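# Pair the matching socks and stack them flat

## Task

Identify which two of the four socks match and lay that pair flat on the table, one sock directly over the other with toes, heels and cuffs aligned; leave the remaining two socks on the table, not stacked with each other, and set apart from the pair.

## Robot and tools

Robot: two arms, left_arm and right_arm, each on a tilted plate fixed to a shared metal frame behind them. Calibrated bases in the scene frame: left_arm at (-0.044, +0.231, +0.091) m, right_arm at (-0.024, -0.245, +0.091) m. Each arm has a parallel gripper with a wrist camera. Cameras: cam_high (fixed, overhead view), cam_left_wrist, cam_right_wrist, all 672x504 pixels.

Scene frame: origin at table-top height, midway between the nominal bases. +x points out over the table, +z points up, +y is toward left_arm (arm names do not match image left and right). Positions are in metres, orientations are quaternions written w first (qw, qx, qy, qz). On the gripper, the fingers point along its own +z axis and close along its y axis. end_effector_position is the point between the pads, roughly 1 cm short of the fingertips.

The 16-number row, used by both motion tools: x, y, z, qw, qx, qy, qz, opening for left_arm, then the same eight for right_arm. Both arms must always be given, even when only one moves. x, y, z and the quaternion are an absolute pose of that gripper in the scene frame, not an offset. Opening runs from -1 (closed) to +1 (fully open, 0.094 m). To hold an arm still, repeat its last reported pose and its current opening each call; sending 0 for opening is a real command to half-close.

execute_actions(actions, cameras): actions is a list of actions; each action is a list of up to 15 rows, each row lasting one 1/30 s step, with the last row repeated to fill 15 steps (0.5 s). An empty list only reports state and images. An action is rejected for both arms if any target lies more than 0.6 m from that gripper's current position along any of the gripper's axes; a malformed action, or a first action failing this check against the latest state, rejects the whole call. Each step the controller limits the commanded pose to 100 mm and 20 degrees from the measured pose, so big jumps arrive over several actions; the Hand target line shows where each arm is actually being sent.

move(target, speed, blend, opening_speed, blocking, cameras): drives each gripper in a straight line from its Hand target to the pose in target. target is one row or a list of up to 15 rows that differ only in pose (waypoints), with no 0.6 m limit. speed is path speed in m/s, 0.002 to 0.5 (default 0.25), turning at up to twice that in rad/s; one value or one per waypoint. blend, in metres, lets the path cut corners at intermediate waypoints (default 0, stop at each). opening_speed (0.2 or more, scale units per second) ramps the fingers instead of commanding them at once. blocking=false returns after about 0.5 s while motion continues; execute_actions is then refused until you wait or stop, and a new move replaces the old one. Paths avoid nothing, lag and overshoot more at high speed or with a stretched arm, and are capped at 10 s. The result adds a move: line such as done, off_target, moving, held or fault, plus limits (paced means the command was clipped, held means steps were withheld). done means at rest within 10 mm and 2 degrees; neither done nor off_target tells you about contact.

wait(seconds, cameras): seconds 0 to 10; lets a running move continue while arms hold their last command. stop(): brakes a running move; it needs distance to brake. zoom_image(camera, region): region [x0, y0, x1, y1] in pixels of that camera's latest image, origin top-left, at most 504x504. finished_scene(scene): ends the given scene number for good; call it only once the socks stay correctly placed without the robot.

Reading results: positions and quaternions per gripper, Hand target, Tool commands, Joint positions (last value per arm is measured finger gap in metres), Joint torques (noisy, offset, joints 1 to 3 wrap at ±28 N m), grip_measured (opening on the -1..1 scale, reads slightly wide when empty), grip_effort_nm (motor effort, negative closing; not a pad force). A pose unreachable line means the clearance check blocked that arm, but it does not prevent gripper-to-gripper collisions. Friction and gravity can leave a gripper about 1 cm off its command. MOTOR HOT appears at 75 °C; at 90 °C the arm folds to its base and stays idle; at 100 °C it collapses. Holding loads, stretching out, or pushing at unreachable poses heats motors. Images from a moving wrist camera may lag, and calibration may be slightly off.

Avoid: socks or anything leaving the table, fast impacts, pressing far past contact, arms or grippers colliding, and letting go of things while they move. To release, command an opening well above grip_measured. Smooth, short, efficient motions are preferred.

Each tool is called after "Request:" as name(argument=value, ...) on one line, values as JSON.

## Session

Request:
execute_actions(actions=[])

Scene clock: 0.00 s.
left_arm: end_effector_position=(+0.4399, +0.1243, +0.3673) grip_measured=+1.000 grip_effort_nm=n/a end_effector_quat_wxyz=(+0.660, +0.376, +0.621, -0.193) | right_arm: end_effector_position=(-0.1158, -0.4570, +0.1085) grip_measured=+1.000 grip_effort_nm=n/a end_effector_quat_wxyz=(-0.183, +0.873, +0.170, -0.418)
Joint positions: left_arm=[-0.338 1.594 1.166 0.112 0.357 0.83 0.094] | right_arm=[-1.417 1.144 0.654 -1.035 0.801 1.543 0.094]
Joint velocities: left_arm=[0.017 0.007 0.012 -0.066 0.037 -0.037 0] | right_arm=[-0.007 -0.027 -0.002 -0.066 -0.007 -0.037 0]
Joint torques (N m): no reading
Heat: left arm: 33 °C; right arm: 30 °C.
Hand target: left_arm +0.4380, +0.1249, +0.3824; +0.673, +0.375, +0.607, -0.193 | right_arm -0.1171, -0.4594, +0.1109; -0.178, +0.872, +0.168, -0.424
Tool commands: left_gripper/opening=+1.0 right_gripper/opening=+1.0
camera_calibration:
cam_left_wrist: T_world_to_cam=[[-0.7368, -0.661362, -0.140448, 0.459402], [-0.103933, 0.316052, -0.943032, 0.396112], [0.668074, -0.680229, -0.301605, -0.011866], [0, 0, 0, 1]] pos_world=[0.387584, 0.170567, 0.43449]
cam_right_wrist: T_world_to_cam=[[-0.234976, 0.814542, 0.530384, 0.291703], [0.768546, 0.489762, -0.411667, 0.394438], [-0.595082, 0.310893, -0.741096, 0.243328], [0, 0, 0, 1]] pos_world=[-0.0898005, -0.506434, 0.187992]

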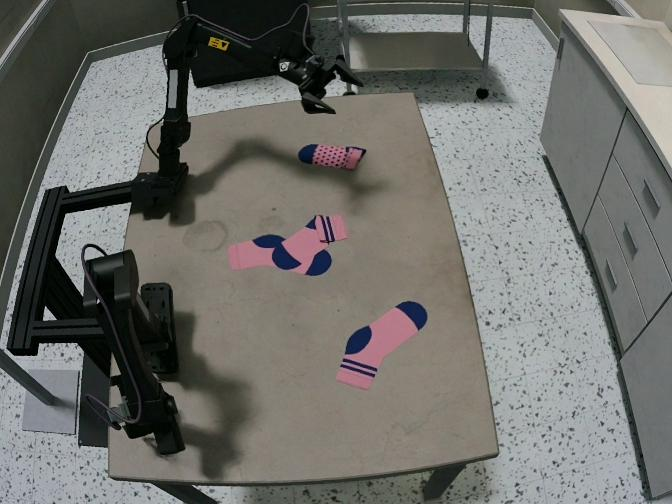

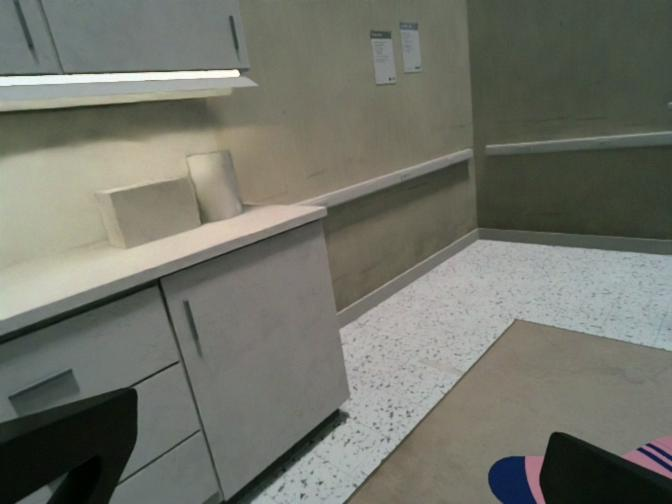

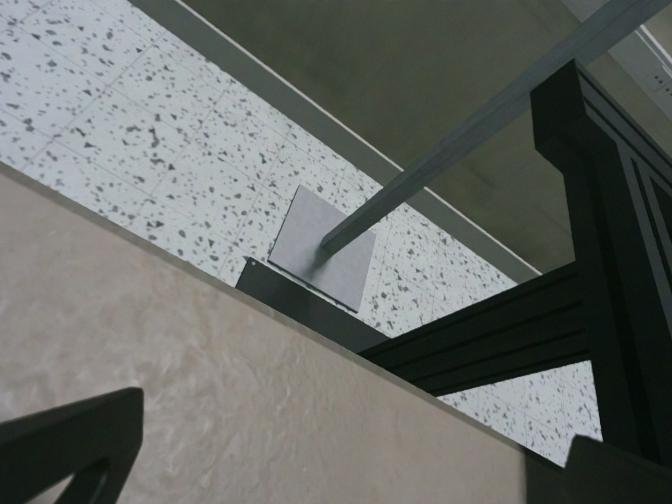

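Request:
zoom_image(camera="cam_high", region=[220, 130, 440, 400])

Request:
move(target=[0.24,0.28,0.30,0.2,0,0.98,0,0,0.30,-0.30,0.32,0.15,0,0.988,0,0])

Scaled by 1.867.

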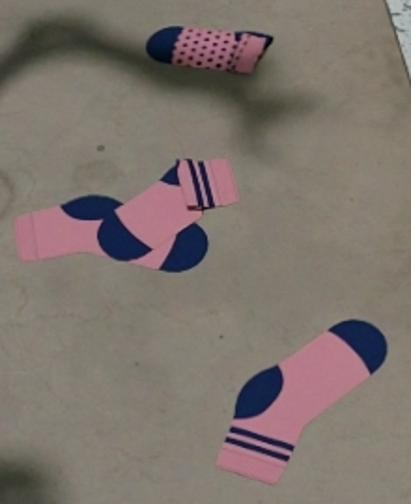

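Scene clock: 8.47 s.
left_arm: end_effector_position=(+0.2401, +0.2821, +0.2968) grip_measured=+0.002 grip_effort_nm=-0.134 end_effector_quat_wxyz=(+0.192, -0.004, +0.981, +0.003) | right_arm: end_effector_position=(+0.2980, -0.2959, +0.3170) grip_measured=+0.002 grip_effort_nm=-0.129 end_effector_quat_wxyz=(+0.160, +0.011, +0.987, +0.005)
Joint positions: left_arm=[-0.675 1.333 1.384 -1.48 -0.71 -0.569 0.047] | right_arm=[0.607 1.543 1.669 -1.556 0.647 0.503 0.047]
Joint velocities: left_arm=[0.017 -0.007 -0.007 -0.051 0.007 0.066 0.001] | right_arm=[-0.002 0.002 0.007 -0.066 -0.051 -0.007 0]
Joint torques (N m): left_arm=[-2.24 -0.77 7.13 0.62 -0.16 -0.07] | right_arm=[2.65 -2.88 7.2 1 0.06 -0.05]
Heat: left arm: 34 °C; right arm: 31 °C.
Hand target: left_arm +0.2416, +0.2829, +0.3030; +0.198, -0.004, +0.980, +0.003 | right_arm +0.3036, -0.2949, +0.3220; +0.167, +0.015, +0.986, +0.011
Off the commanded pose: left_arm 0.004 m, 1 deg | right_arm 0.005 m, 2 deg.
move: done; limits=paced
camera_calibration:
cam_left_wrist: T_world_to_cam=[[0.118367, -0.992044, 0.0428773, 0.240158], [-0.983882, -0.123003, -0.129794, 0.352831], [0.134036, -0.0268228, -0.990613, 0.355996], [0, 0, 0, 1]] pos_world=[0.271001, 0.291196, 0.388152]
cam_right_wrist: T_world_to_cam=[[0.105534, -0.99439, 0.00718217, -0.323755], [-0.993781, -0.105722, -0.0349629, 0.312947], [0.0355261, -0.00344772, -0.999363, 0.394937], [0, 0, 0, 1]] pos_world=[0.331138, -0.287492, 0.407952]

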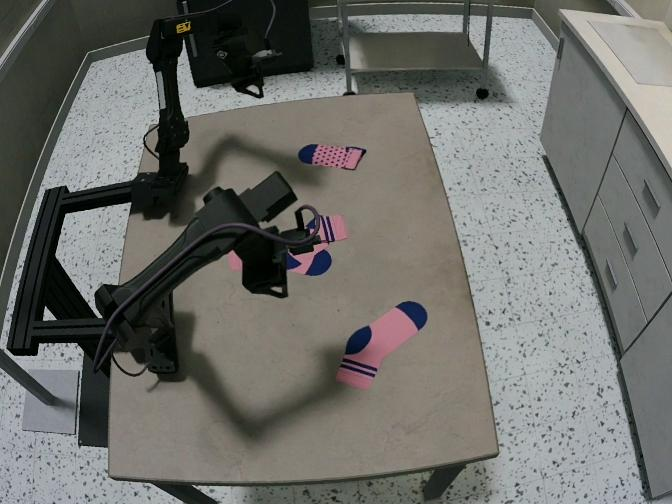

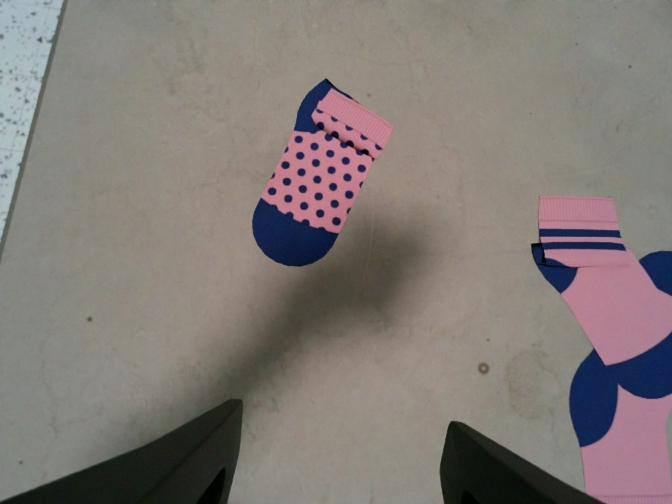

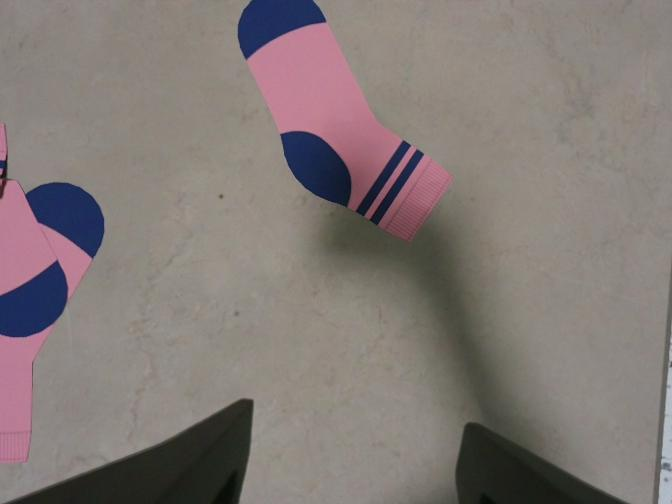

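Request:
move(target=[0.26,0.12,0.31,0.17,0,0.985,0,0,0.22,-0.46,0.27,0.2,0,0.98,0,0])

Request:
zoom_image(camera="cam_left_wrist", region=[250, 100, 650, 500])

Scene clock: 13.17 s.
left_arm: end_effector_position=(+0.2590, +0.1234, +0.3010) grip_measured=+0.002 grip_effort_nm=-0.129 end_effector_quat_wxyz=(+0.164, -0.004, +0.986, +0.008) | right_arm: end_effector_position=(+0.2178, -0.4658, +0.2726) grip_measured=+0.002 grip_effort_nm=-0.134 end_effector_quat_wxyz=(+0.191, +0.002, +0.982, -0.010)
Joint positions: left_arm=[-0.941 1.877 1.691 -1.528 -0.677 -0.952 0.047] | right_arm=[-0.197 0.988 1.356 -1.292 0.345 -0.404 0.047]
Joint velocities: left_arm=[-0.012 0.007 -0.002 -0.022 0.022 0.007 -0.001] | right_arm=[-0.002 0.017 -0.007 -0.022 0.022 0.007 0]
Joint torques (N m): left_arm=[-3.93 -4.05 7.69 0.41 -0.21 -0.08] | right_arm=[0.34 -4.16 4.16 1.3 -0.2 -0.08]
Heat: left arm: 33 °C; right arm: 31 °C.
Hand target: left_arm +0.2578, +0.1215, +0.3089; +0.171, -0.001, +0.985, +0.004 | right_arm +0.2178, -0.4628, +0.2697; +0.194, -0.001, +0.981, -0.006
Off the commanded pose: left_arm 0.010 m, 1 deg | right_arm 0.007 m, 2 deg.
move: done
camera_calibration:
cam_left_wrist: T_world_to_cam=[[0.121556, -0.992222, 0.026824, 0.0843656], [-0.989574, -0.123246, -0.0745269, 0.337247], [0.0772532, -0.0174852, -0.996858, 0.368861], [0, 0, 0, 1]] pos_world=[0.294979, 0.131723, 0.390573]
cam_right_wrist: T_world_to_cam=[[0.116879, -0.992037, 0.046918, -0.496145], [-0.988352, -0.120821, -0.0925302, 0.221204], [0.0974621, -0.0355566, -0.994604, 0.323041], [0, 0, 0, 1]] pos_world=[0.245132, -0.453982, 0.365044]

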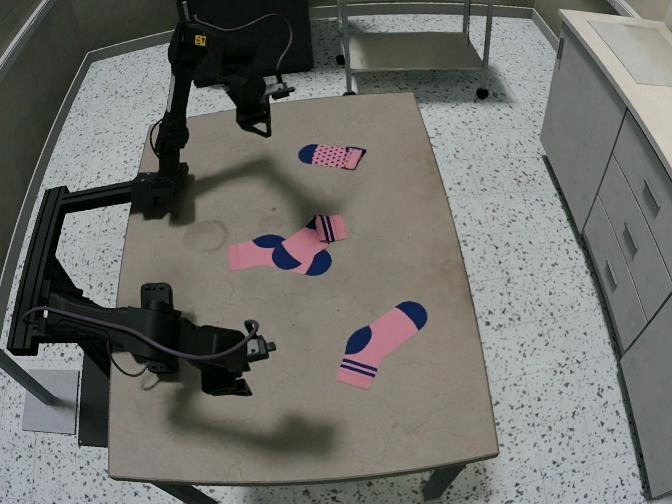

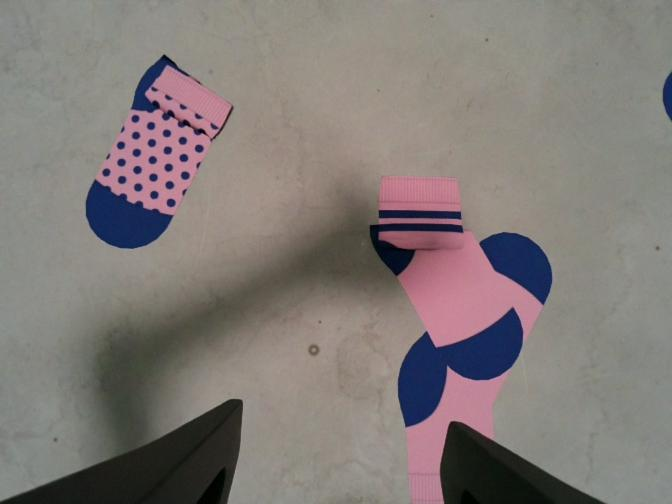

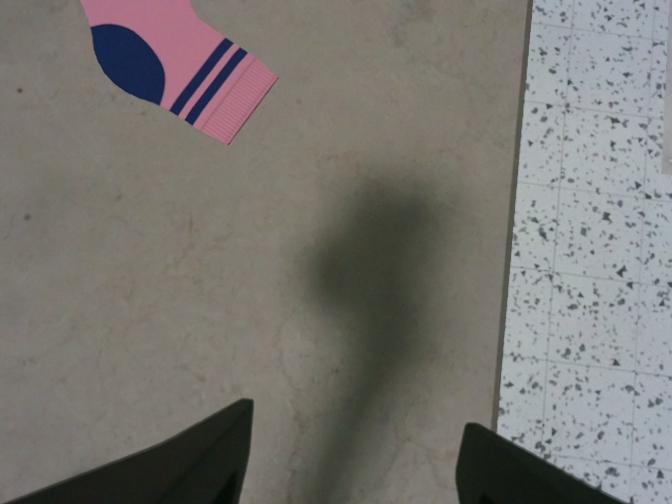

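Scaled by 1.260.

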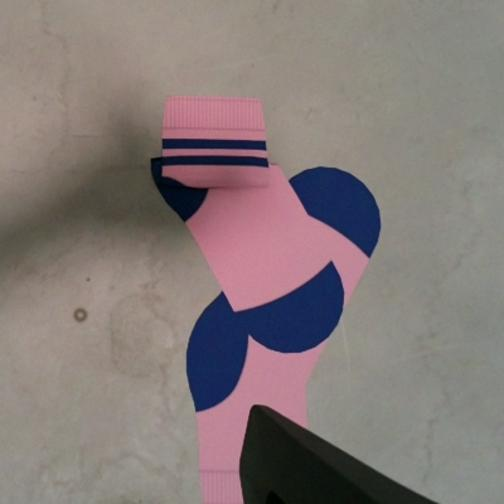

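Request:
move(target=[[0.24,0.25,0.30,0.2,0,0.98,0,-0.1,0.36,-0.37,0.14,0,0.25,0.968,0,-0.1],[0.24,0.25,0.30,0.2,0,0.98,0,-0.1,0.388,-0.365,0.025,0,0.25,0.968,0,-0.1]], speed=[0.25,0.1], cameras=["cam_right_wrist"])

Scene clock: 42.30 s.
left_arm: end_effector_position=(+0.2384, +0.2471, +0.2991) grip_measured=-0.098 grip_effort_nm=-0.134 end_effector_quat_wxyz=(+0.189, +0.007, +0.982, -0.001) | right_arm: end_effector_position=(+0.3950, -0.3706, +0.0343) grip_measured=-0.098 grip_effort_nm=-0.134 end_effector_quat_wxyz=(+0.011, +0.255, +0.967, -0.005)
Joint positions: left_arm=[-0.774 1.419 1.402 -1.493 -0.706 -0.677 0.042] | right_arm=[-0.102 2.029 1.508 -0.829 0.483 0.36 0.042]
Joint velocities: left_arm=[0.002 0.017 -0.007 -0.007 0.022 -0.007 0] | right_arm=[-0.022 -0.007 -0.007 -0.051 -0.037 0.007 0.001]
Joint torques (N m): left_arm=[-1.52 -2.32 4.55 0.96 -0.26 0.04] | right_arm=[4.7 -9.66 3.9 0.61 -0.07 -0.08]
Heat: left arm: 34 °C; right arm: 31 °C.
Hand target: left_arm +0.2416, +0.2489, +0.3008; +0.199, +0.000, +0.980, -0.003 | right_arm +0.3919, -0.3638, +0.0241; +0.002, +0.248, +0.969, -0.002
Off the commanded pose: left_arm 0.003 m, 2 deg | right_arm 0.013 m, 2 deg.
move: off_target (right_arm)
camera_calibration:
cam_right_wrist: T_world_to_cam=[[-0.379966, -0.924887, -0.0144934, -0.187971], [-0.894658, 0.363477, 0.259754, 0.516207], [-0.234975, 0.111665, -0.965566, 0.25705], [0, 0, 0, 1]] pos_world=[0.450806, -0.390185, 0.111387]
Images, in order (width x height): cam_right_wrist 672x504.

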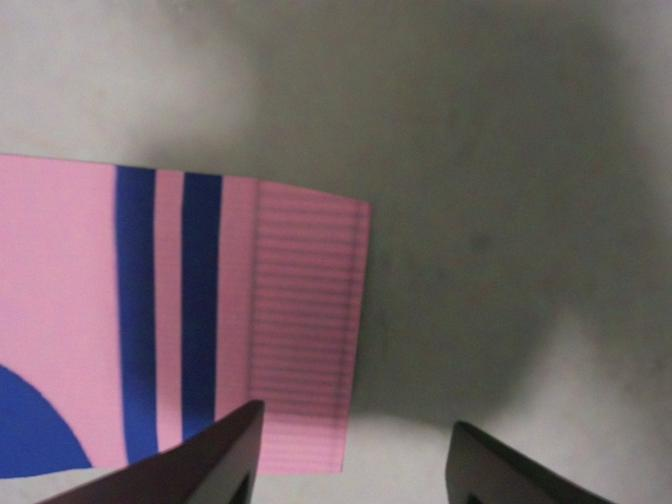

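Request:
move(target=[[0.24,0.25,0.30,0.2,0,0.98,0,-0.1,0.401,-0.3655,0.02,0,0.25,0.968,0,-0.1],[0.24,0.25,0.30,0.2,0,0.98,0,-0.1,0.401,-0.3655,-0.002,0,0.25,0.968,0,-0.1]], speed=0.06, cameras=["cam_right_wrist"])

Scene clock: 47.43 s.
left_arm: end_effector_position=(+0.2376, +0.2472, +0.2971) grip_measured=-0.098 grip_effort_nm=-0.139 end_effector_quat_wxyz=(+0.188, +0.009, +0.982, +0.002) | right_arm: end_effector_position=(+0.3941, -0.3666, +0.0179) grip_measured=-0.098 grip_effort_nm=-0.125 end_effector_quat_wxyz=(-0.004, +0.243, +0.970, +0.002)
Joint positions: left_arm=[-0.774 1.419 1.394 -1.493 -0.708 -0.677 0.042] | right_arm=[-0.118 2.073 1.518 -0.818 0.465 0.329 0.042]
Joint velocities: left_arm=[-0.012 -0.007 0.012 0.051 -0.022 -0.037 0.001] | right_arm=[-0.002 -0.002 -0.002 -0.037 -0.007 -0.007 -0.001]
Joint torques (N m): left_arm=[-1.8 -2.66 4.64 0.88 -0.33 0.01] | right_arm=[3.59 -7.68 4.97 1.08 0.02 -0.03]
Heat: left arm: 33 °C; right arm: 31 °C.
Hand target: left_arm +0.2401, +0.2500, +0.3000; +0.200, +0.000, +0.980, +0.000 | right_arm +0.4000, -0.3656, -0.0013; +0.000, +0.250, +0.968, +0.000
Off the commanded pose: left_arm 0.005 m, 2 deg | right_arm 0.021 m, 1 deg.
move: off_target (right_arm)
camera_calibration:
cam_right_wrist: T_world_to_cam=[[-0.35551, -0.934383, -0.0232539, -0.197754], [-0.897093, 0.334127, 0.289108, 0.507785], [-0.262367, 0.123642, -0.957014, 0.255623], [0, 0, 0, 1]] pos_world=[0.452294, -0.386049, 0.0932313]
Images, in order (width x height): cam_right_wrist 672x504.

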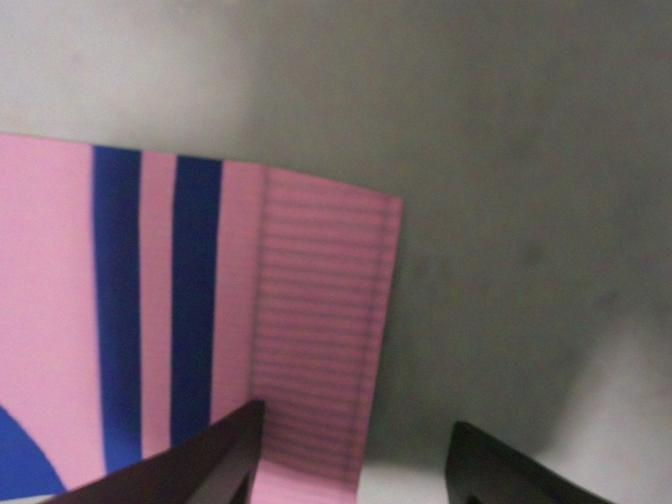

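Request:
move(target=[[0.24,0.25,0.30,0.2,0,0.98,0,-0.1,0.413,-0.370,0.03,0,0.25,0.968,0,-0.1],[0.24,0.25,0.30,0.2,0,0.98,0,-0.1,0.411,-0.370,-0.002,0,0.25,0.968,0,-0.1]], speed=0.06, cameras=["cam_right_wrist"])

Scene clock: 51.47 s.
left_arm: end_effector_position=(+0.2376, +0.2472, +0.2971) grip_measured=-0.098 grip_effort_nm=-0.129 end_effector_quat_wxyz=(+0.188, +0.009, +0.982, +0.002) | right_arm: end_effector_position=(+0.4137, -0.3744, +0.0188) grip_measured=-0.098 grip_effort_nm=-0.125 end_effector_quat_wxyz=(+0.008, +0.251, +0.968, +0.003)
Joint positions: left_arm=[-0.774 1.419 1.394 -1.493 -0.708 -0.677 0.042] | right_arm=[-0.127 2.117 1.61 -0.835 0.462 0.325 0.042]
Joint velocities: left_arm=[-0.017 -0.022 -0.007 -0.066 -0.022 -0.037 -0.001] | right_arm=[-0.012 -0.012 -0.002 0.066 -0.007 -0.007 -0.001]
Joint torques (N m): left_arm=[-1.65 -2.58 4.52 0.94 -0.26 -0.03] | right_arm=[4.05 -9.09 3.38 0.95 0.03 -0.08]
Heat: left arm: 33 °C; right arm: 31 °C.
Hand target: left_arm +0.2400, +0.2499, +0.3000; +0.200, +0.000, +0.980, +0.000 | right_arm +0.4101, -0.3700, -0.0012; -0.001, +0.250, +0.968, +0.000
Off the commanded pose: left_arm 0.005 m, 2 deg | right_arm 0.021 m, 1 deg.
move: off_target (right_arm)
camera_calibration:
cam_right_wrist: T_world_to_cam=[[-0.371035, -0.928162, -0.0291213, -0.189236], [-0.897678, 0.350468, 0.267107, 0.534549], [-0.237713, 0.125248, -0.963227, 0.253145], [0, 0, 0, 1]] pos_world=[0.469816, -0.39469, 0.0955431]
Images, in order (width x height): cam_right_wrist 672x504.

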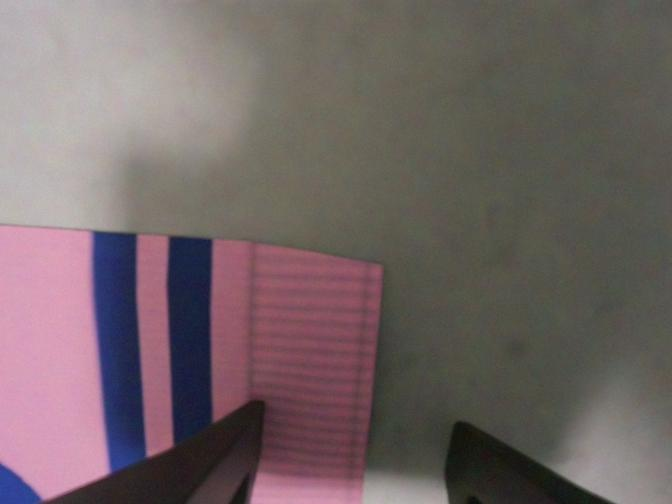

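Request:
move(target=[0.24,0.25,0.30,0.2,0,0.98,0,-0.1,0.411,-0.370,-0.004,0,0.25,0.968,0,-1], opening_speed=0.8, cameras=["cam_right_wrist"])

Request:
move(target=[[0.24,0.25,0.30,0.2,0,0.98,0,-0.1,0.44,-0.34,0.12,0.10,0.249,0.962,0.026,-1],[0.24,0.25,0.30,0.2,0,0.98,0,-0.1,0.42,-0.31,0.30,0.145,0.247,0.957,0.037,-1],[0.24,0.25,0.30,0.2,0,0.98,0,-0.1,0.26,-0.265,0.31,0.138,0.378,0.913,0.057,-1]], speed=0.15, blend=0.03)

Scene clock: 58.80 s.
left_arm: end_effector_position=(+0.2377, +0.2473, +0.2972) grip_measured=-0.098 grip_effort_nm=-0.134 end_effector_quat_wxyz=(+0.188, +0.009, +0.982, +0.002) | right_arm: end_effector_position=(+0.4229, -0.3729, +0.0192) grip_measured=-0.982 grip_effort_nm=-0.969 end_effector_quat_wxyz=(+0.024, +0.258, +0.966, +0.013)
Joint positions: left_arm=[-0.774 1.419 1.394 -1.493 -0.709 -0.677 0.042] | right_arm=[-0.127 2.117 1.61 -0.797 0.444 0.323 0.001]
Joint velocities: left_arm=[-0.007 -0.002 0.012 -0.066 0.022 0.007 0] | right_arm=[-0.012 -0.002 -0.002 0.022 0.007 0.022 -0.001]
Joint torques (N m): left_arm=[-1.74 -2.56 4.42 0.92 -0.27 -0.07] | right_arm=[3.92 -8.87 3.38 0.64 0.2 -0.07]
Heat: left arm: 33 °C; right arm: 31 °C.
Hand target: left_arm +0.2401, +0.2499, +0.3000; +0.200, +0.000, +0.980, +0.000 | right_arm +0.4104, -0.3700, -0.0031; +0.000, +0.250, +0.968, +0.000
Off the commanded pose: left_arm 0.005 m, 2 deg | right_arm 0.026 m, 3 deg.
move: off_target (right_arm)
camera_calibration:
cam_right_wrist: T_world_to_cam=[[-0.382913, -0.922219, -0.0537505, -0.176736], [-0.901789, 0.360542, 0.238298, 0.548203], [-0.200383, 0.139719, -0.969704, 0.245189], [0, 0, 0, 1]] pos_world=[0.475821, -0.394897, 0.0976251]
Images, in order (width x height): cam_right_wrist 672x504.

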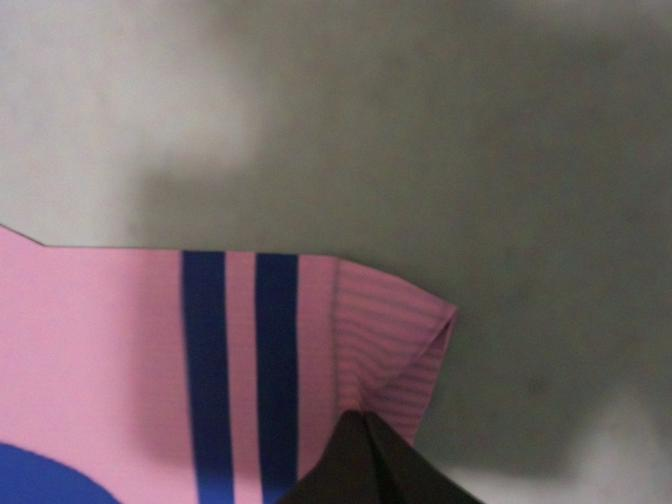

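Scene clock: 62.87 s.
left_arm: end_effector_position=(+0.2377, +0.2473, +0.2972) grip_measured=-0.098 grip_effort_nm=-0.134 end_effector_quat_wxyz=(+0.188, +0.009, +0.982, +0.002) | right_arm: end_effector_position=(+0.2652, -0.2579, +0.3119) grip_measured=-0.982 grip_effort_nm=-0.974 end_effector_quat_wxyz=(+0.138, +0.386, +0.908, +0.084)
Joint positions: left_arm=[-0.774 1.419 1.394 -1.493 -0.709 -0.677 0.042] | right_arm=[0.755 1.504 1.537 -1.547 0.626 1.458 0.001]
Joint velocities: left_arm=[-0.012 -0.007 -0.007 -0.037 -0.007 -0.022 0] | right_arm=[-0.022 -0.012 0.002 -0.007 -0.066 0.051 -0.001]
Joint torques (N m): left_arm=[-1.77 -2.48 4.33 0.92 -0.31 -0.04] | right_arm=[3.6 -4.12 3.92 0.69 0.26 0.1]
Heat: left arm: 33 °C; right arm: 32 °C.
Hand target: left_arm +0.2400, +0.2499, +0.3000; +0.200, +0.000, +0.980, +0.000 | right_arm +0.2589, -0.2624, +0.3109; +0.142, +0.379, +0.911, +0.075
Off the commanded pose: left_arm 0.005 m, 2 deg | right_arm 0.009 m, 3 deg.
joint sent to its limit (right arm) — joint 4 (wrist pitch), lower limit. The joint targets still meet the commanded pose.
move: off_target (right_arm)
camera_calibration:
cam_left_wrist: T_world_to_cam=[[0.0932372, -0.994888, 0.0387915, 0.213841], [-0.987941, -0.0972826, -0.12045, 0.338008], [0.123608, -0.0270933, -0.991961, 0.358727], [0, 0, 0, 1]] pos_world=[0.269653, 0.255349, 0.388261]
cam_right_wrist: T_world_to_cam=[[-0.581521, -0.772966, -0.253686, 0.0382379], [-0.806826, 0.587924, 0.0581064, 0.38441], [0.104234, 0.23847, -0.96554, 0.424729], [0, 0, 0, 1]] pos_world=[0.288117, -0.297732, 0.397457]

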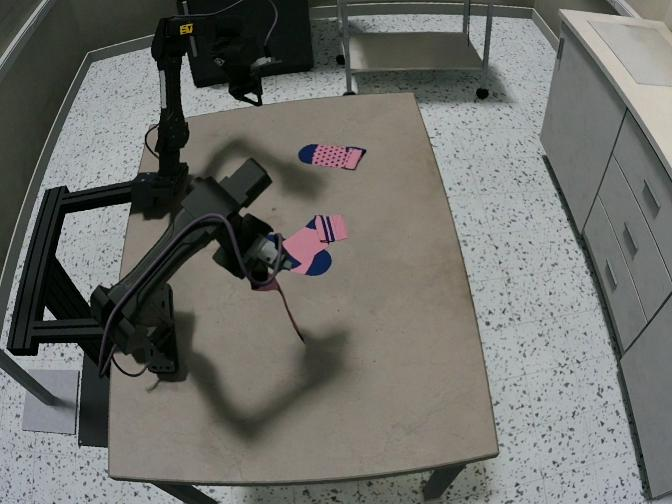

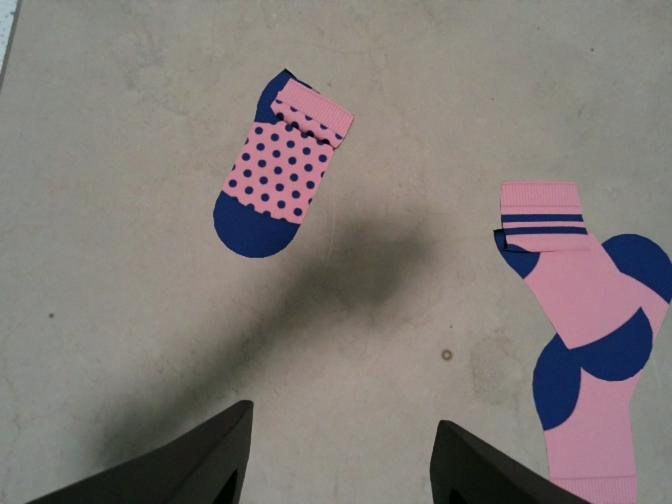

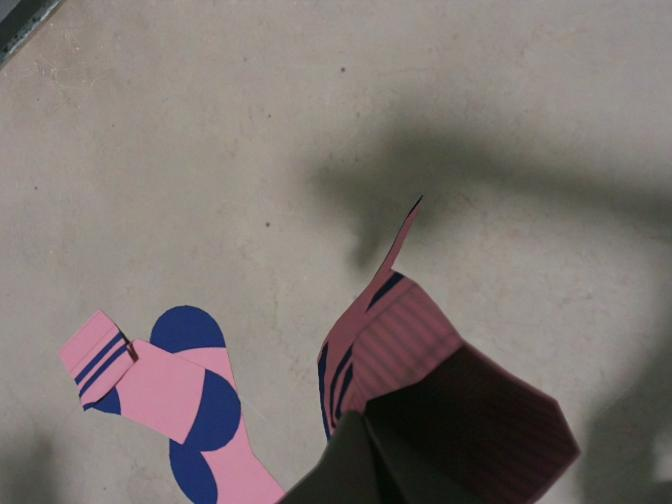

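Request:
move(target=[[0.24,0.25,0.30,0.2,0,0.98,0,-0.1,0.25,-0.265,0.24,0.12,0.38,0.915,0.05,-1],[0.24,0.25,0.30,0.2,0,0.98,0,-0.1,0.335,-0.18,0.205,0.1,0.38,0.917,0.04,-1],[0.24,0.25,0.30,0.2,0,0.98,0,-0.1,0.396,-0.119,0.13,0.06,0.381,0.92,0.025,-1],[0.24,0.25,0.30,0.2,0,0.98,0,-0.1,0.421,-0.094,0.012,0.02,0.383,0.924,0.01,-1]], speed=[0.06,0.12,0.12,0.12], blend=[0,0.03,0.03,0])

Request:
zoom_image(camera="cam_high", region=[220, 200, 380, 370])

Scene clock: 71.90 s.
left_arm: end_effector_position=(+0.2377, +0.2473, +0.2972) grip_measured=-0.098 grip_effort_nm=-0.134 end_effector_quat_wxyz=(+0.188, +0.009, +0.982, +0.002) | right_arm: end_effector_position=(+0.4220, -0.1004, +0.0235) grip_measured=-0.982 grip_effort_nm=-0.969 end_effector_quat_wxyz=(+0.025, +0.385, +0.923, +0.005)
Joint positions: left_arm=[-0.774 1.419 1.394 -1.493 -0.709 -0.677 0.042] | right_arm=[0.427 2.568 1.885 -0.929 0.531 1.219 0.001]
Joint velocities: left_arm=[0.002 0.002 -0.017 0.037 -0.066 0.007 -0.001] | right_arm=[-0.007 -0.022 -0.022 0.022 -0.007 0.007 0.001]
Joint torques (N m): left_arm=[-1.87 -2.54 4.6 0.91 -0.26 -0.05] | right_arm=[6.24 -9.77 6.63 0.66 -0.03 -0.08]
Heat: left arm: 33 °C; right arm: 31 °C.
Hand target: left_arm +0.2400, +0.2499, +0.3000; +0.200, +0.000, +0.980, +0.000 | right_arm +0.4226, -0.0933, +0.0111; +0.022, +0.382, +0.924, +0.005
Off the commanded pose: left_arm 0.005 m, 2 deg | right_arm 0.013 m, 1 deg.
move: off_target (right_arm)
camera_calibration:
cam_left_wrist: T_world_to_cam=[[0.0932372, -0.994888, 0.0387915, 0.213841], [-0.987941, -0.0972826, -0.12045, 0.338008], [0.123608, -0.0270933, -0.991961, 0.358727], [0, 0, 0, 1]] pos_world=[0.269653, 0.255349, 0.388261]
cam_right_wrist: T_world_to_cam=[[-0.614649, -0.787528, -0.044804, 0.185585], [-0.772241, 0.589195, 0.237683, 0.416408], [-0.160783, 0.180691, -0.970309, 0.198521], [0, 0, 0, 1]] pos_world=[0.467556, -0.135063, 0.101969]

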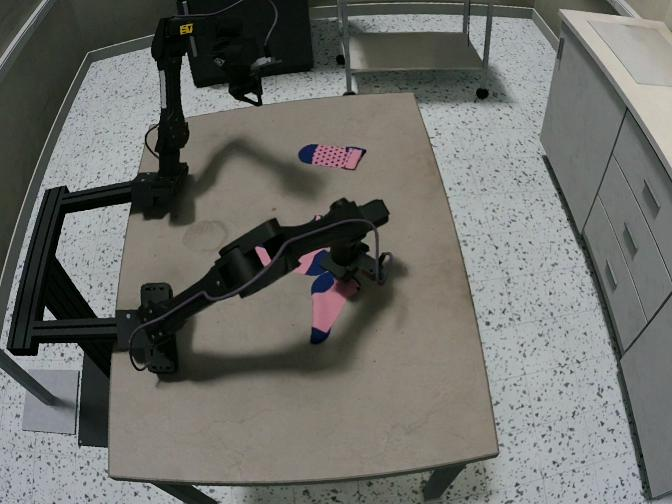

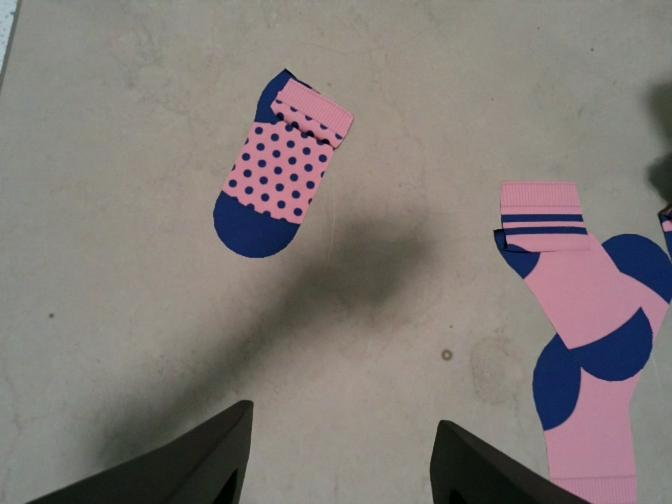

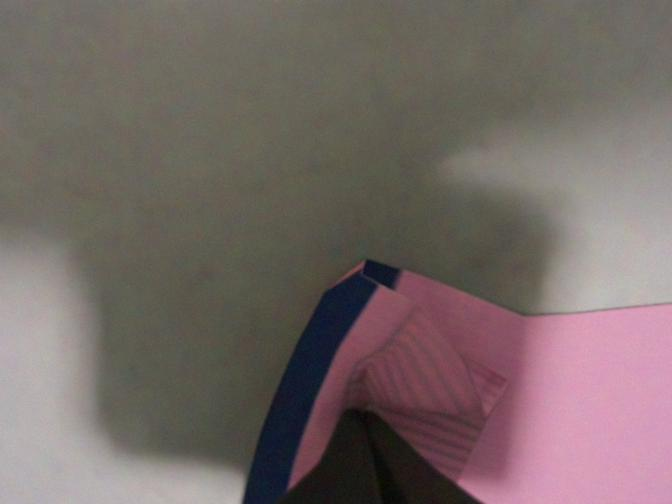

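Scaled by 2.965.

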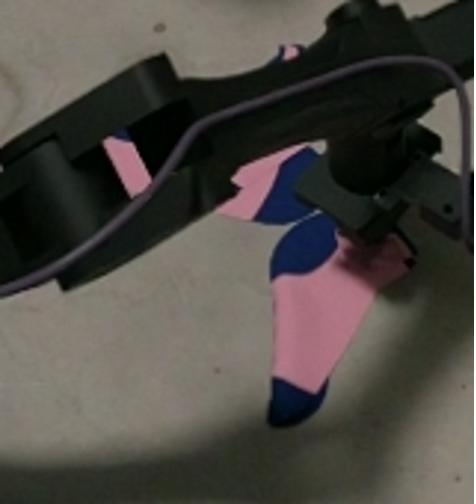

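Request:
move(target=[[0.24,0.25,0.30,0.2,0,0.98,0,-0.1,0.37,-0.145,0.18,0.14,0.379,0.914,-0.057,-1],[0.24,0.25,0.30,0.2,0,0.98,0,-0.1,0.28,-0.245,0.31,0.14,0.379,0.914,-0.057,-1]], speed=0.2, blend=0.03)

Request:
wait(seconds=1.5)

Scene clock: 92.33 s.
left_arm: end_effector_position=(+0.2377, +0.2473, +0.2972) grip_measured=-0.098 grip_effort_nm=-0.139 end_effector_quat_wxyz=(+0.188, +0.009, +0.982, +0.002) | right_arm: end_effector_position=(+0.2826, -0.2471, +0.3146) grip_measured=-0.982 grip_effort_nm=-0.974 end_effector_quat_wxyz=(+0.183, +0.384, +0.904, +0.049)
Joint positions: left_arm=[-0.774 1.419 1.394 -1.493 -0.709 -0.677 0.042] | right_arm=[0.799 1.598 1.577 -1.553 0.74 1.514 0.001]
Joint velocities: left_arm=[0.002 0.002 0.002 0.022 0.037 0.037 -0.001] | right_arm=[-0.007 -0.002 0.002 -0.066 -0.066 -0.007 0]
Joint torques (N m): left_arm=[-1.81 -2.63 4.36 0.94 -0.26 -0.03] | right_arm=[4.1 -2.95 4.01 0.68 0.29 -0.07]
Heat: left arm: 33 °C; right arm: 31 °C.
Hand target: left_arm +0.2400, +0.2499, +0.3000; +0.200, +0.000, +0.980, +0.000 | right_arm +0.2782, -0.2455, +0.3109; +0.185, +0.365, +0.912, +0.033
Off the commanded pose: left_arm 0.005 m, 2 deg | right_arm 0.006 m, 13 deg.
joint sent to its limit (right arm) — joint 4 (wrist pitch), lower limit. The joint targets are off in orientation, not in position.
move: off_target (right_arm)
camera_calibration:
cam_left_wrist: T_world_to_cam=[[0.0932372, -0.994888, 0.0387915, 0.213841], [-0.987941, -0.0972826, -0.12045, 0.338008], [0.123608, -0.0270933, -0.991961, 0.358727], [0, 0, 0, 1]] pos_world=[0.269653, 0.255349, 0.388261]
cam_right_wrist: T_world_to_cam=[[-0.583012, -0.785121, -0.209001, 0.0407061], [-0.796134, 0.603384, -0.0458109, 0.425461], [0.162075, 0.139684, -0.976842, 0.38578], [0, 0, 0, 1]] pos_world=[0.299931, -0.278645, 0.404844]

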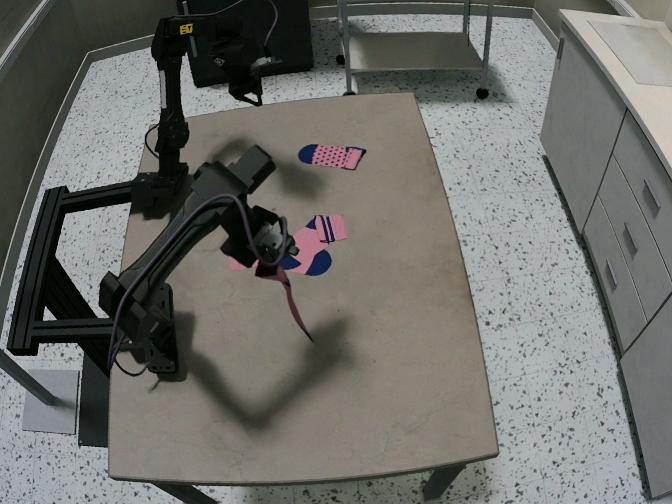

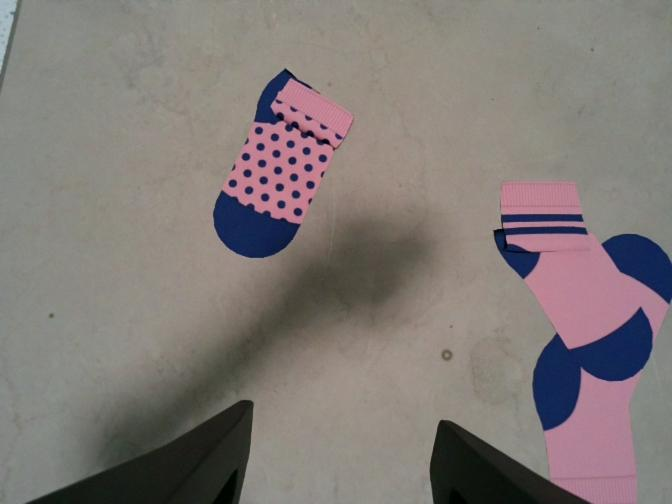

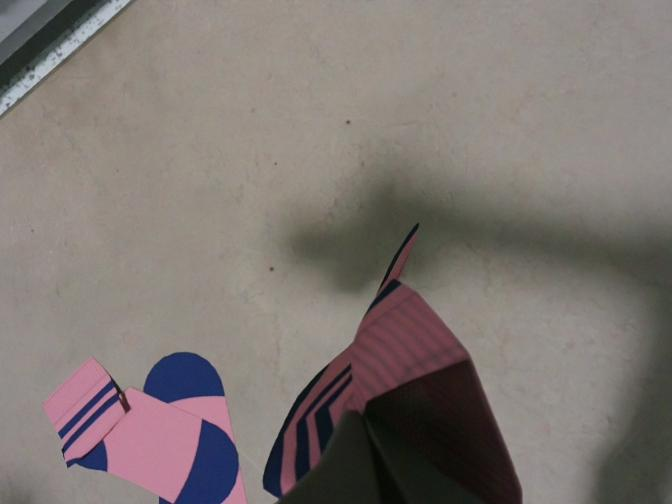

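Scene clock: 93.83 s.
left_arm: end_effector_position=(+0.2377, +0.2473, +0.2972) grip_measured=-0.098 grip_effort_nm=-0.129 end_effector_quat_wxyz=(+0.188, +0.009, +0.982, +0.002) | right_arm: end_effector_position=(+0.2826, -0.2471, +0.3146) grip_measured=-0.982 grip_effort_nm=-0.969 end_effector_quat_wxyz=(+0.183, +0.384, +0.904, +0.049)
Joint positions: left_arm=[-0.774 1.419 1.394 -1.493 -0.709 -0.677 0.042] | right_arm=[0.799 1.598 1.577 -1.553 0.74 1.514 0.001]
Joint velocities: left_arm=[0.002 0.012 -0.002 -0.051 -0.022 -0.081 -0.001] | right_arm=[-0.002 0.017 0.007 -0.007 -0.022 -0.081 0]
Joint torques (N m): left_arm=[-1.73 -2.69 4.51 0.9 -0.3 0] | right_arm=[4.1 -2.95 4.01 0.68 0.29 -0.08]
Heat: left arm: 33 °C; right arm: 31 °C.
Hand target: left_arm +0.2400, +0.2499, +0.3000; +0.200, +0.000, +0.980, +0.000 | right_arm +0.2782, -0.2455, +0.3109; +0.185, +0.365, +0.912, +0.033
Tool commands: left_gripper/opening=-0.1 right_gripper/opening=-1.0
Off the commanded pose: left_arm 0.005 m, 2 deg | right_arm 0.006 m, 13 deg.
wait: 1.50 s; at rest by 0.17 s
camera_calibration:
cam_left_wrist: T_world_to_cam=[[0.0932372, -0.994888, 0.0387915, 0.213841], [-0.987941, -0.0972826, -0.12045, 0.338008], [0.123608, -0.0270933, -0.991961, 0.358727], [0, 0, 0, 1]] pos_world=[0.269653, 0.255349, 0.388261]
cam_right_wrist: T_world_to_cam=[[-0.582464, -0.785593, -0.208757, 0.040358], [-0.796563, 0.602808, -0.0459482, 0.425483], [0.161937, 0.139525, -0.976888, 0.385794], [0, 0, 0, 1]] pos_world=[0.299957, -0.278607, 0.404852]

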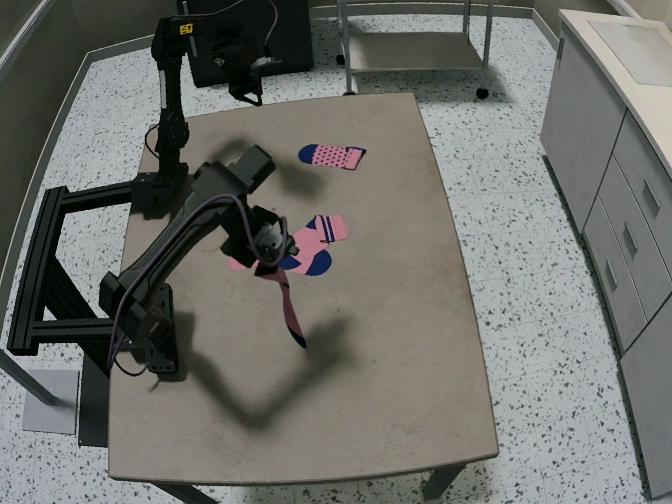

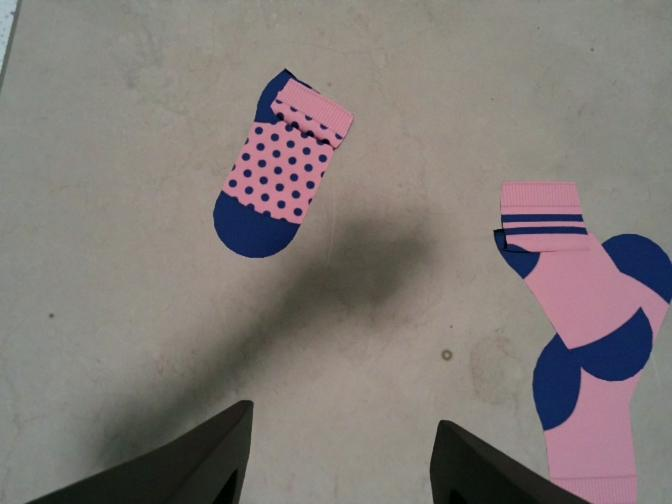

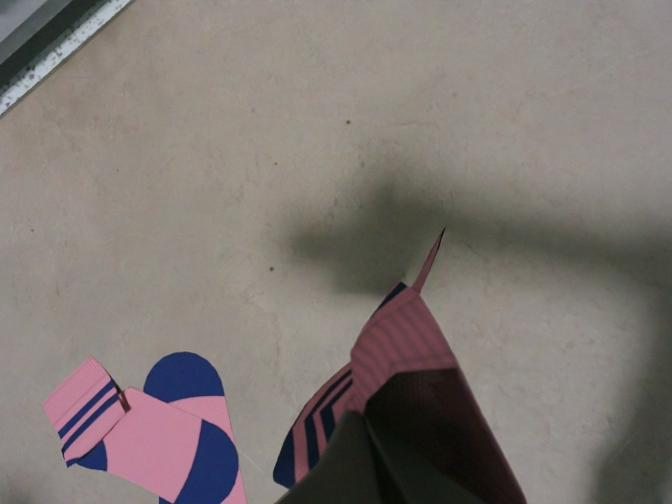

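Request:
move(target=[0.24,0.25,0.30,0.2,0,0.98,0,-0.1,0.26,-0.27,0.255,0.14,0.379,0.914,-0.057,-1], speed=0.1)

Request:
zoom_image(camera="cam_high", region=[200, 180, 400, 380])

Scene clock: 103.23 s.
left_arm: end_effector_position=(+0.2377, +0.2473, +0.2972) grip_measured=-0.098 grip_effort_nm=-0.134 end_effector_quat_wxyz=(+0.188, +0.009, +0.982, +0.002) | right_arm: end_effector_position=(+0.2633, -0.2661, +0.2591) grip_measured=-0.982 grip_effort_nm=-0.969 end_effector_quat_wxyz=(+0.140, +0.383, +0.912, -0.040)
Joint positions: left_arm=[-0.774 1.419 1.394 -1.493 -0.709 -0.677 0.042] | right_arm=[0.713 1.607 1.401 -1.553 0.745 1.538 0.001]
Joint velocities: left_arm=[0.007 0.027 0.002 0.022 -0.007 -0.007 0.001] | right_arm=[-0.007 -0.007 0.012 -0.022 0.007 -0.007 -0.001]
Joint torques (N m): left_arm=[-1.94 -2.61 4.59 0.9 -0.29 -0.08] | right_arm=[2.84 -3.45 4.12 0.34 0.35 0.1]
Heat: left arm: 33 °C; right arm: 31 °C.
Hand target: left_arm +0.2400, +0.2499, +0.3000; +0.200, +0.000, +0.980, +0.000 | right_arm +0.2610, -0.2694, +0.2546; +0.142, +0.377, +0.914, -0.057
Off the commanded pose: left_arm 0.005 m, 2 deg | right_arm 0.007 m, 2 deg.
move: done
camera_calibration:
cam_left_wrist: T_world_to_cam=[[0.0932372, -0.994888, 0.0387915, 0.213841], [-0.987941, -0.0972826, -0.12045, 0.338008], [0.123608, -0.0270933, -0.991961, 0.358727], [0, 0, 0, 1]] pos_world=[0.269653, 0.255349, 0.388261]
cam_right_wrist: T_world_to_cam=[[-0.614569, -0.78866, -0.0179002, -0.0391996], [-0.788689, 0.614752, -0.00706464, 0.410022], [0.0165758, 0.00977598, -0.999815, 0.347084], [0, 0, 0, 1]] pos_world=[0.293536, -0.28637, 0.349215]

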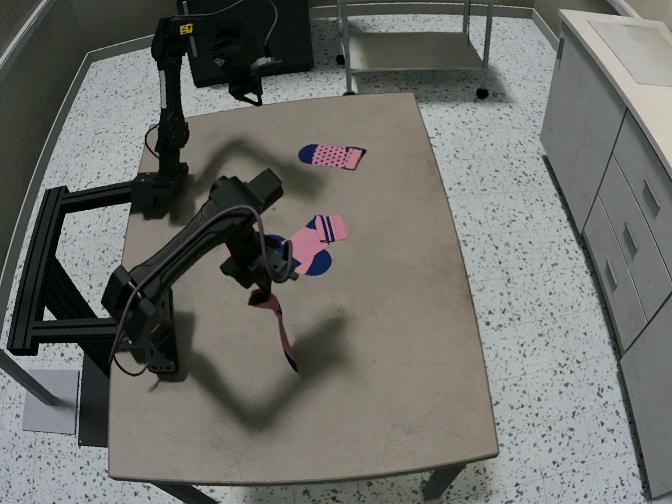

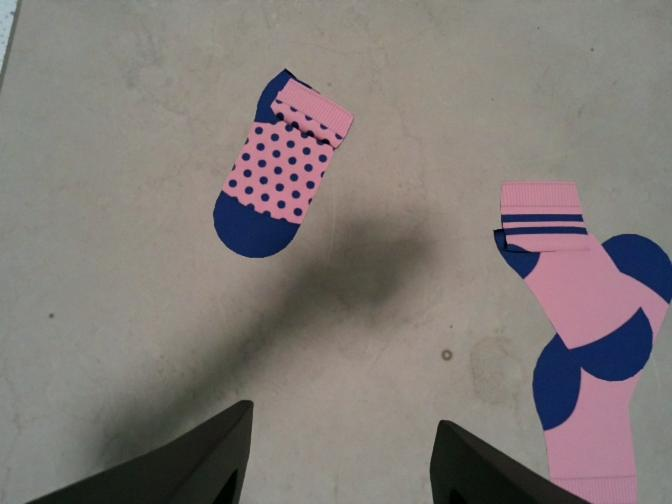

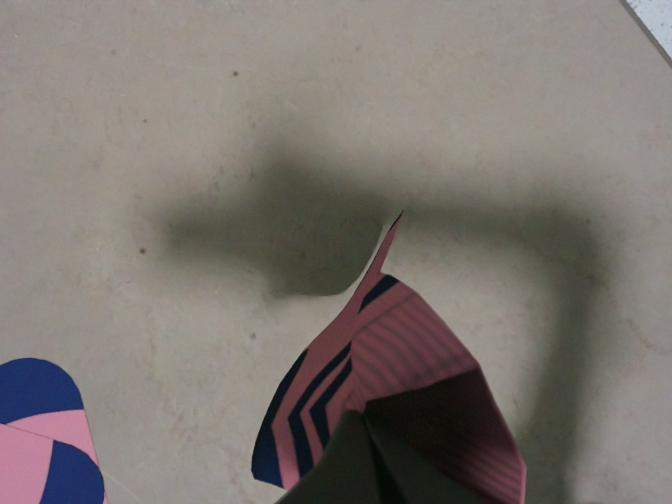

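Scaled by 2.520.

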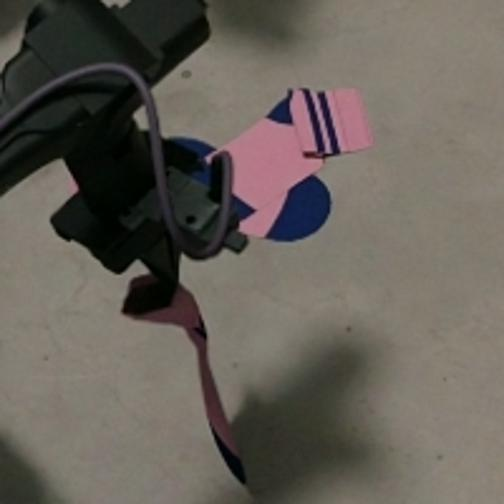

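Request:
move(target=[[0.24,0.25,0.30,0.2,0,0.98,0,-0.1,0.26,-0.27,0.23,0.1,0.381,0.918,-0.04,-1],[0.24,0.25,0.30,0.2,0,0.98,0,-0.1,0.302,-0.228,0.215,0.1,0.381,0.918,-0.04,-1],[0.24,0.25,0.30,0.2,0,0.98,0,-0.1,0.352,-0.178,0.19,0.05,0.383,0.924,-0.02,-1]], speed=0.07, blend=0.02)

Request:
zoom_image(camera="cam_high", region=[200, 180, 400, 380])

Scene clock: 111.00 s.
left_arm: end_effector_position=(+0.2377, +0.2473, +0.2972) grip_measured=-0.098 grip_effort_nm=-0.144 end_effector_quat_wxyz=(+0.188, +0.009, +0.982, +0.002) | right_arm: end_effector_position=(+0.3456, -0.1820, +0.1888) grip_measured=-0.982 grip_effort_nm=-0.969 end_effector_quat_wxyz=(+0.048, +0.381, +0.923, -0.028)
Joint positions: left_arm=[-0.774 1.419 1.394 -1.493 -0.709 -0.677 0.042] | right_arm=[0.573 2.068 1.699 -1.365 0.594 1.4 0.001]
Joint velocities: left_arm=[-0.012 -0.012 -0.002 0.051 -0.007 0.022 0] | right_arm=[-0.007 0.022 -0.017 -0.007 0.022 -0.022 0]
Joint torques (N m): left_arm=[-1.89 -2.58 4.4 0.95 -0.29 -0.05] | right_arm=[4.79 -7.69 7.58 0.44 0.07 -0.07]
Heat: left arm: 33 °C; right arm: 31 °C.
Hand target: left_arm +0.2400, +0.2499, +0.3000; +0.200, +0.000, +0.980, +0.000 | right_arm +0.3523, -0.1780, +0.1896; +0.050, +0.382, +0.922, -0.023
Off the commanded pose: left_arm 0.005 m, 2 deg | right_arm 0.008 m, 1 deg.
move: done
camera_calibration:
cam_left_wrist: T_world_to_cam=[[0.0932372, -0.994888, 0.0387915, 0.213841], [-0.987941, -0.0972826, -0.12045, 0.338008], [0.123608, -0.0270933, -0.991961, 0.358727], [0, 0, 0, 1]] pos_world=[0.269653, 0.255349, 0.388261]
cam_right_wrist: T_world_to_cam=[[-0.610524, -0.791948, 0.00888875, 0.06942], [-0.778485, 0.602135, 0.177186, 0.3822], [-0.145674, 0.101256, -0.984137, 0.344297], [0, 0, 0, 1]] pos_world=[0.390075, -0.210021, 0.270498]

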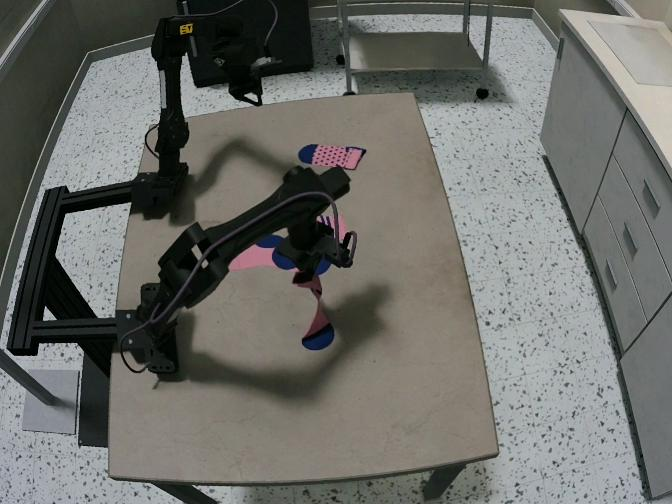

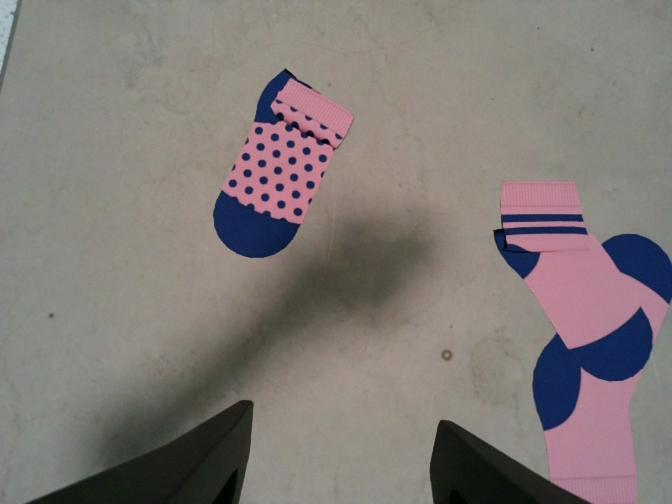

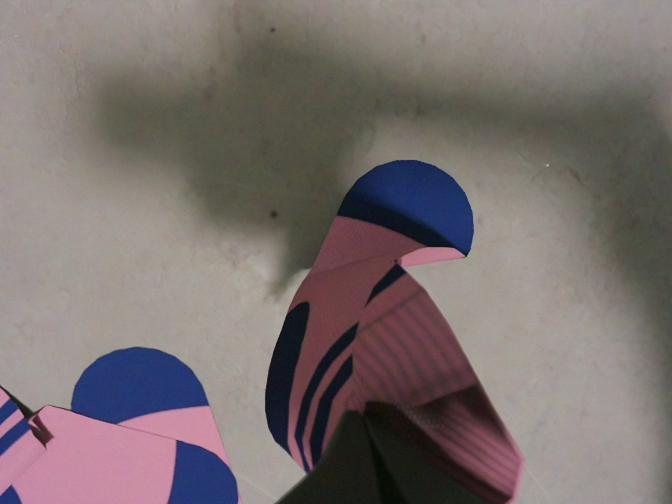

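Scaled by 2.520.

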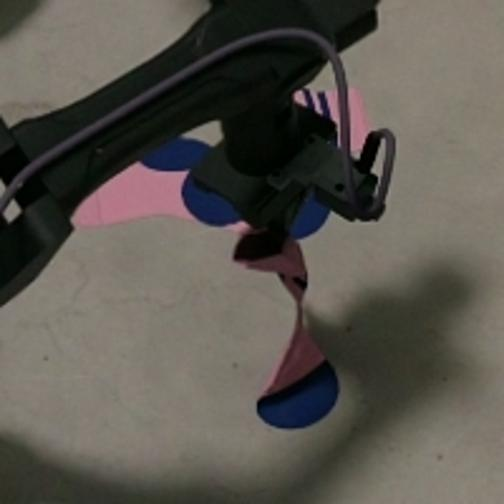

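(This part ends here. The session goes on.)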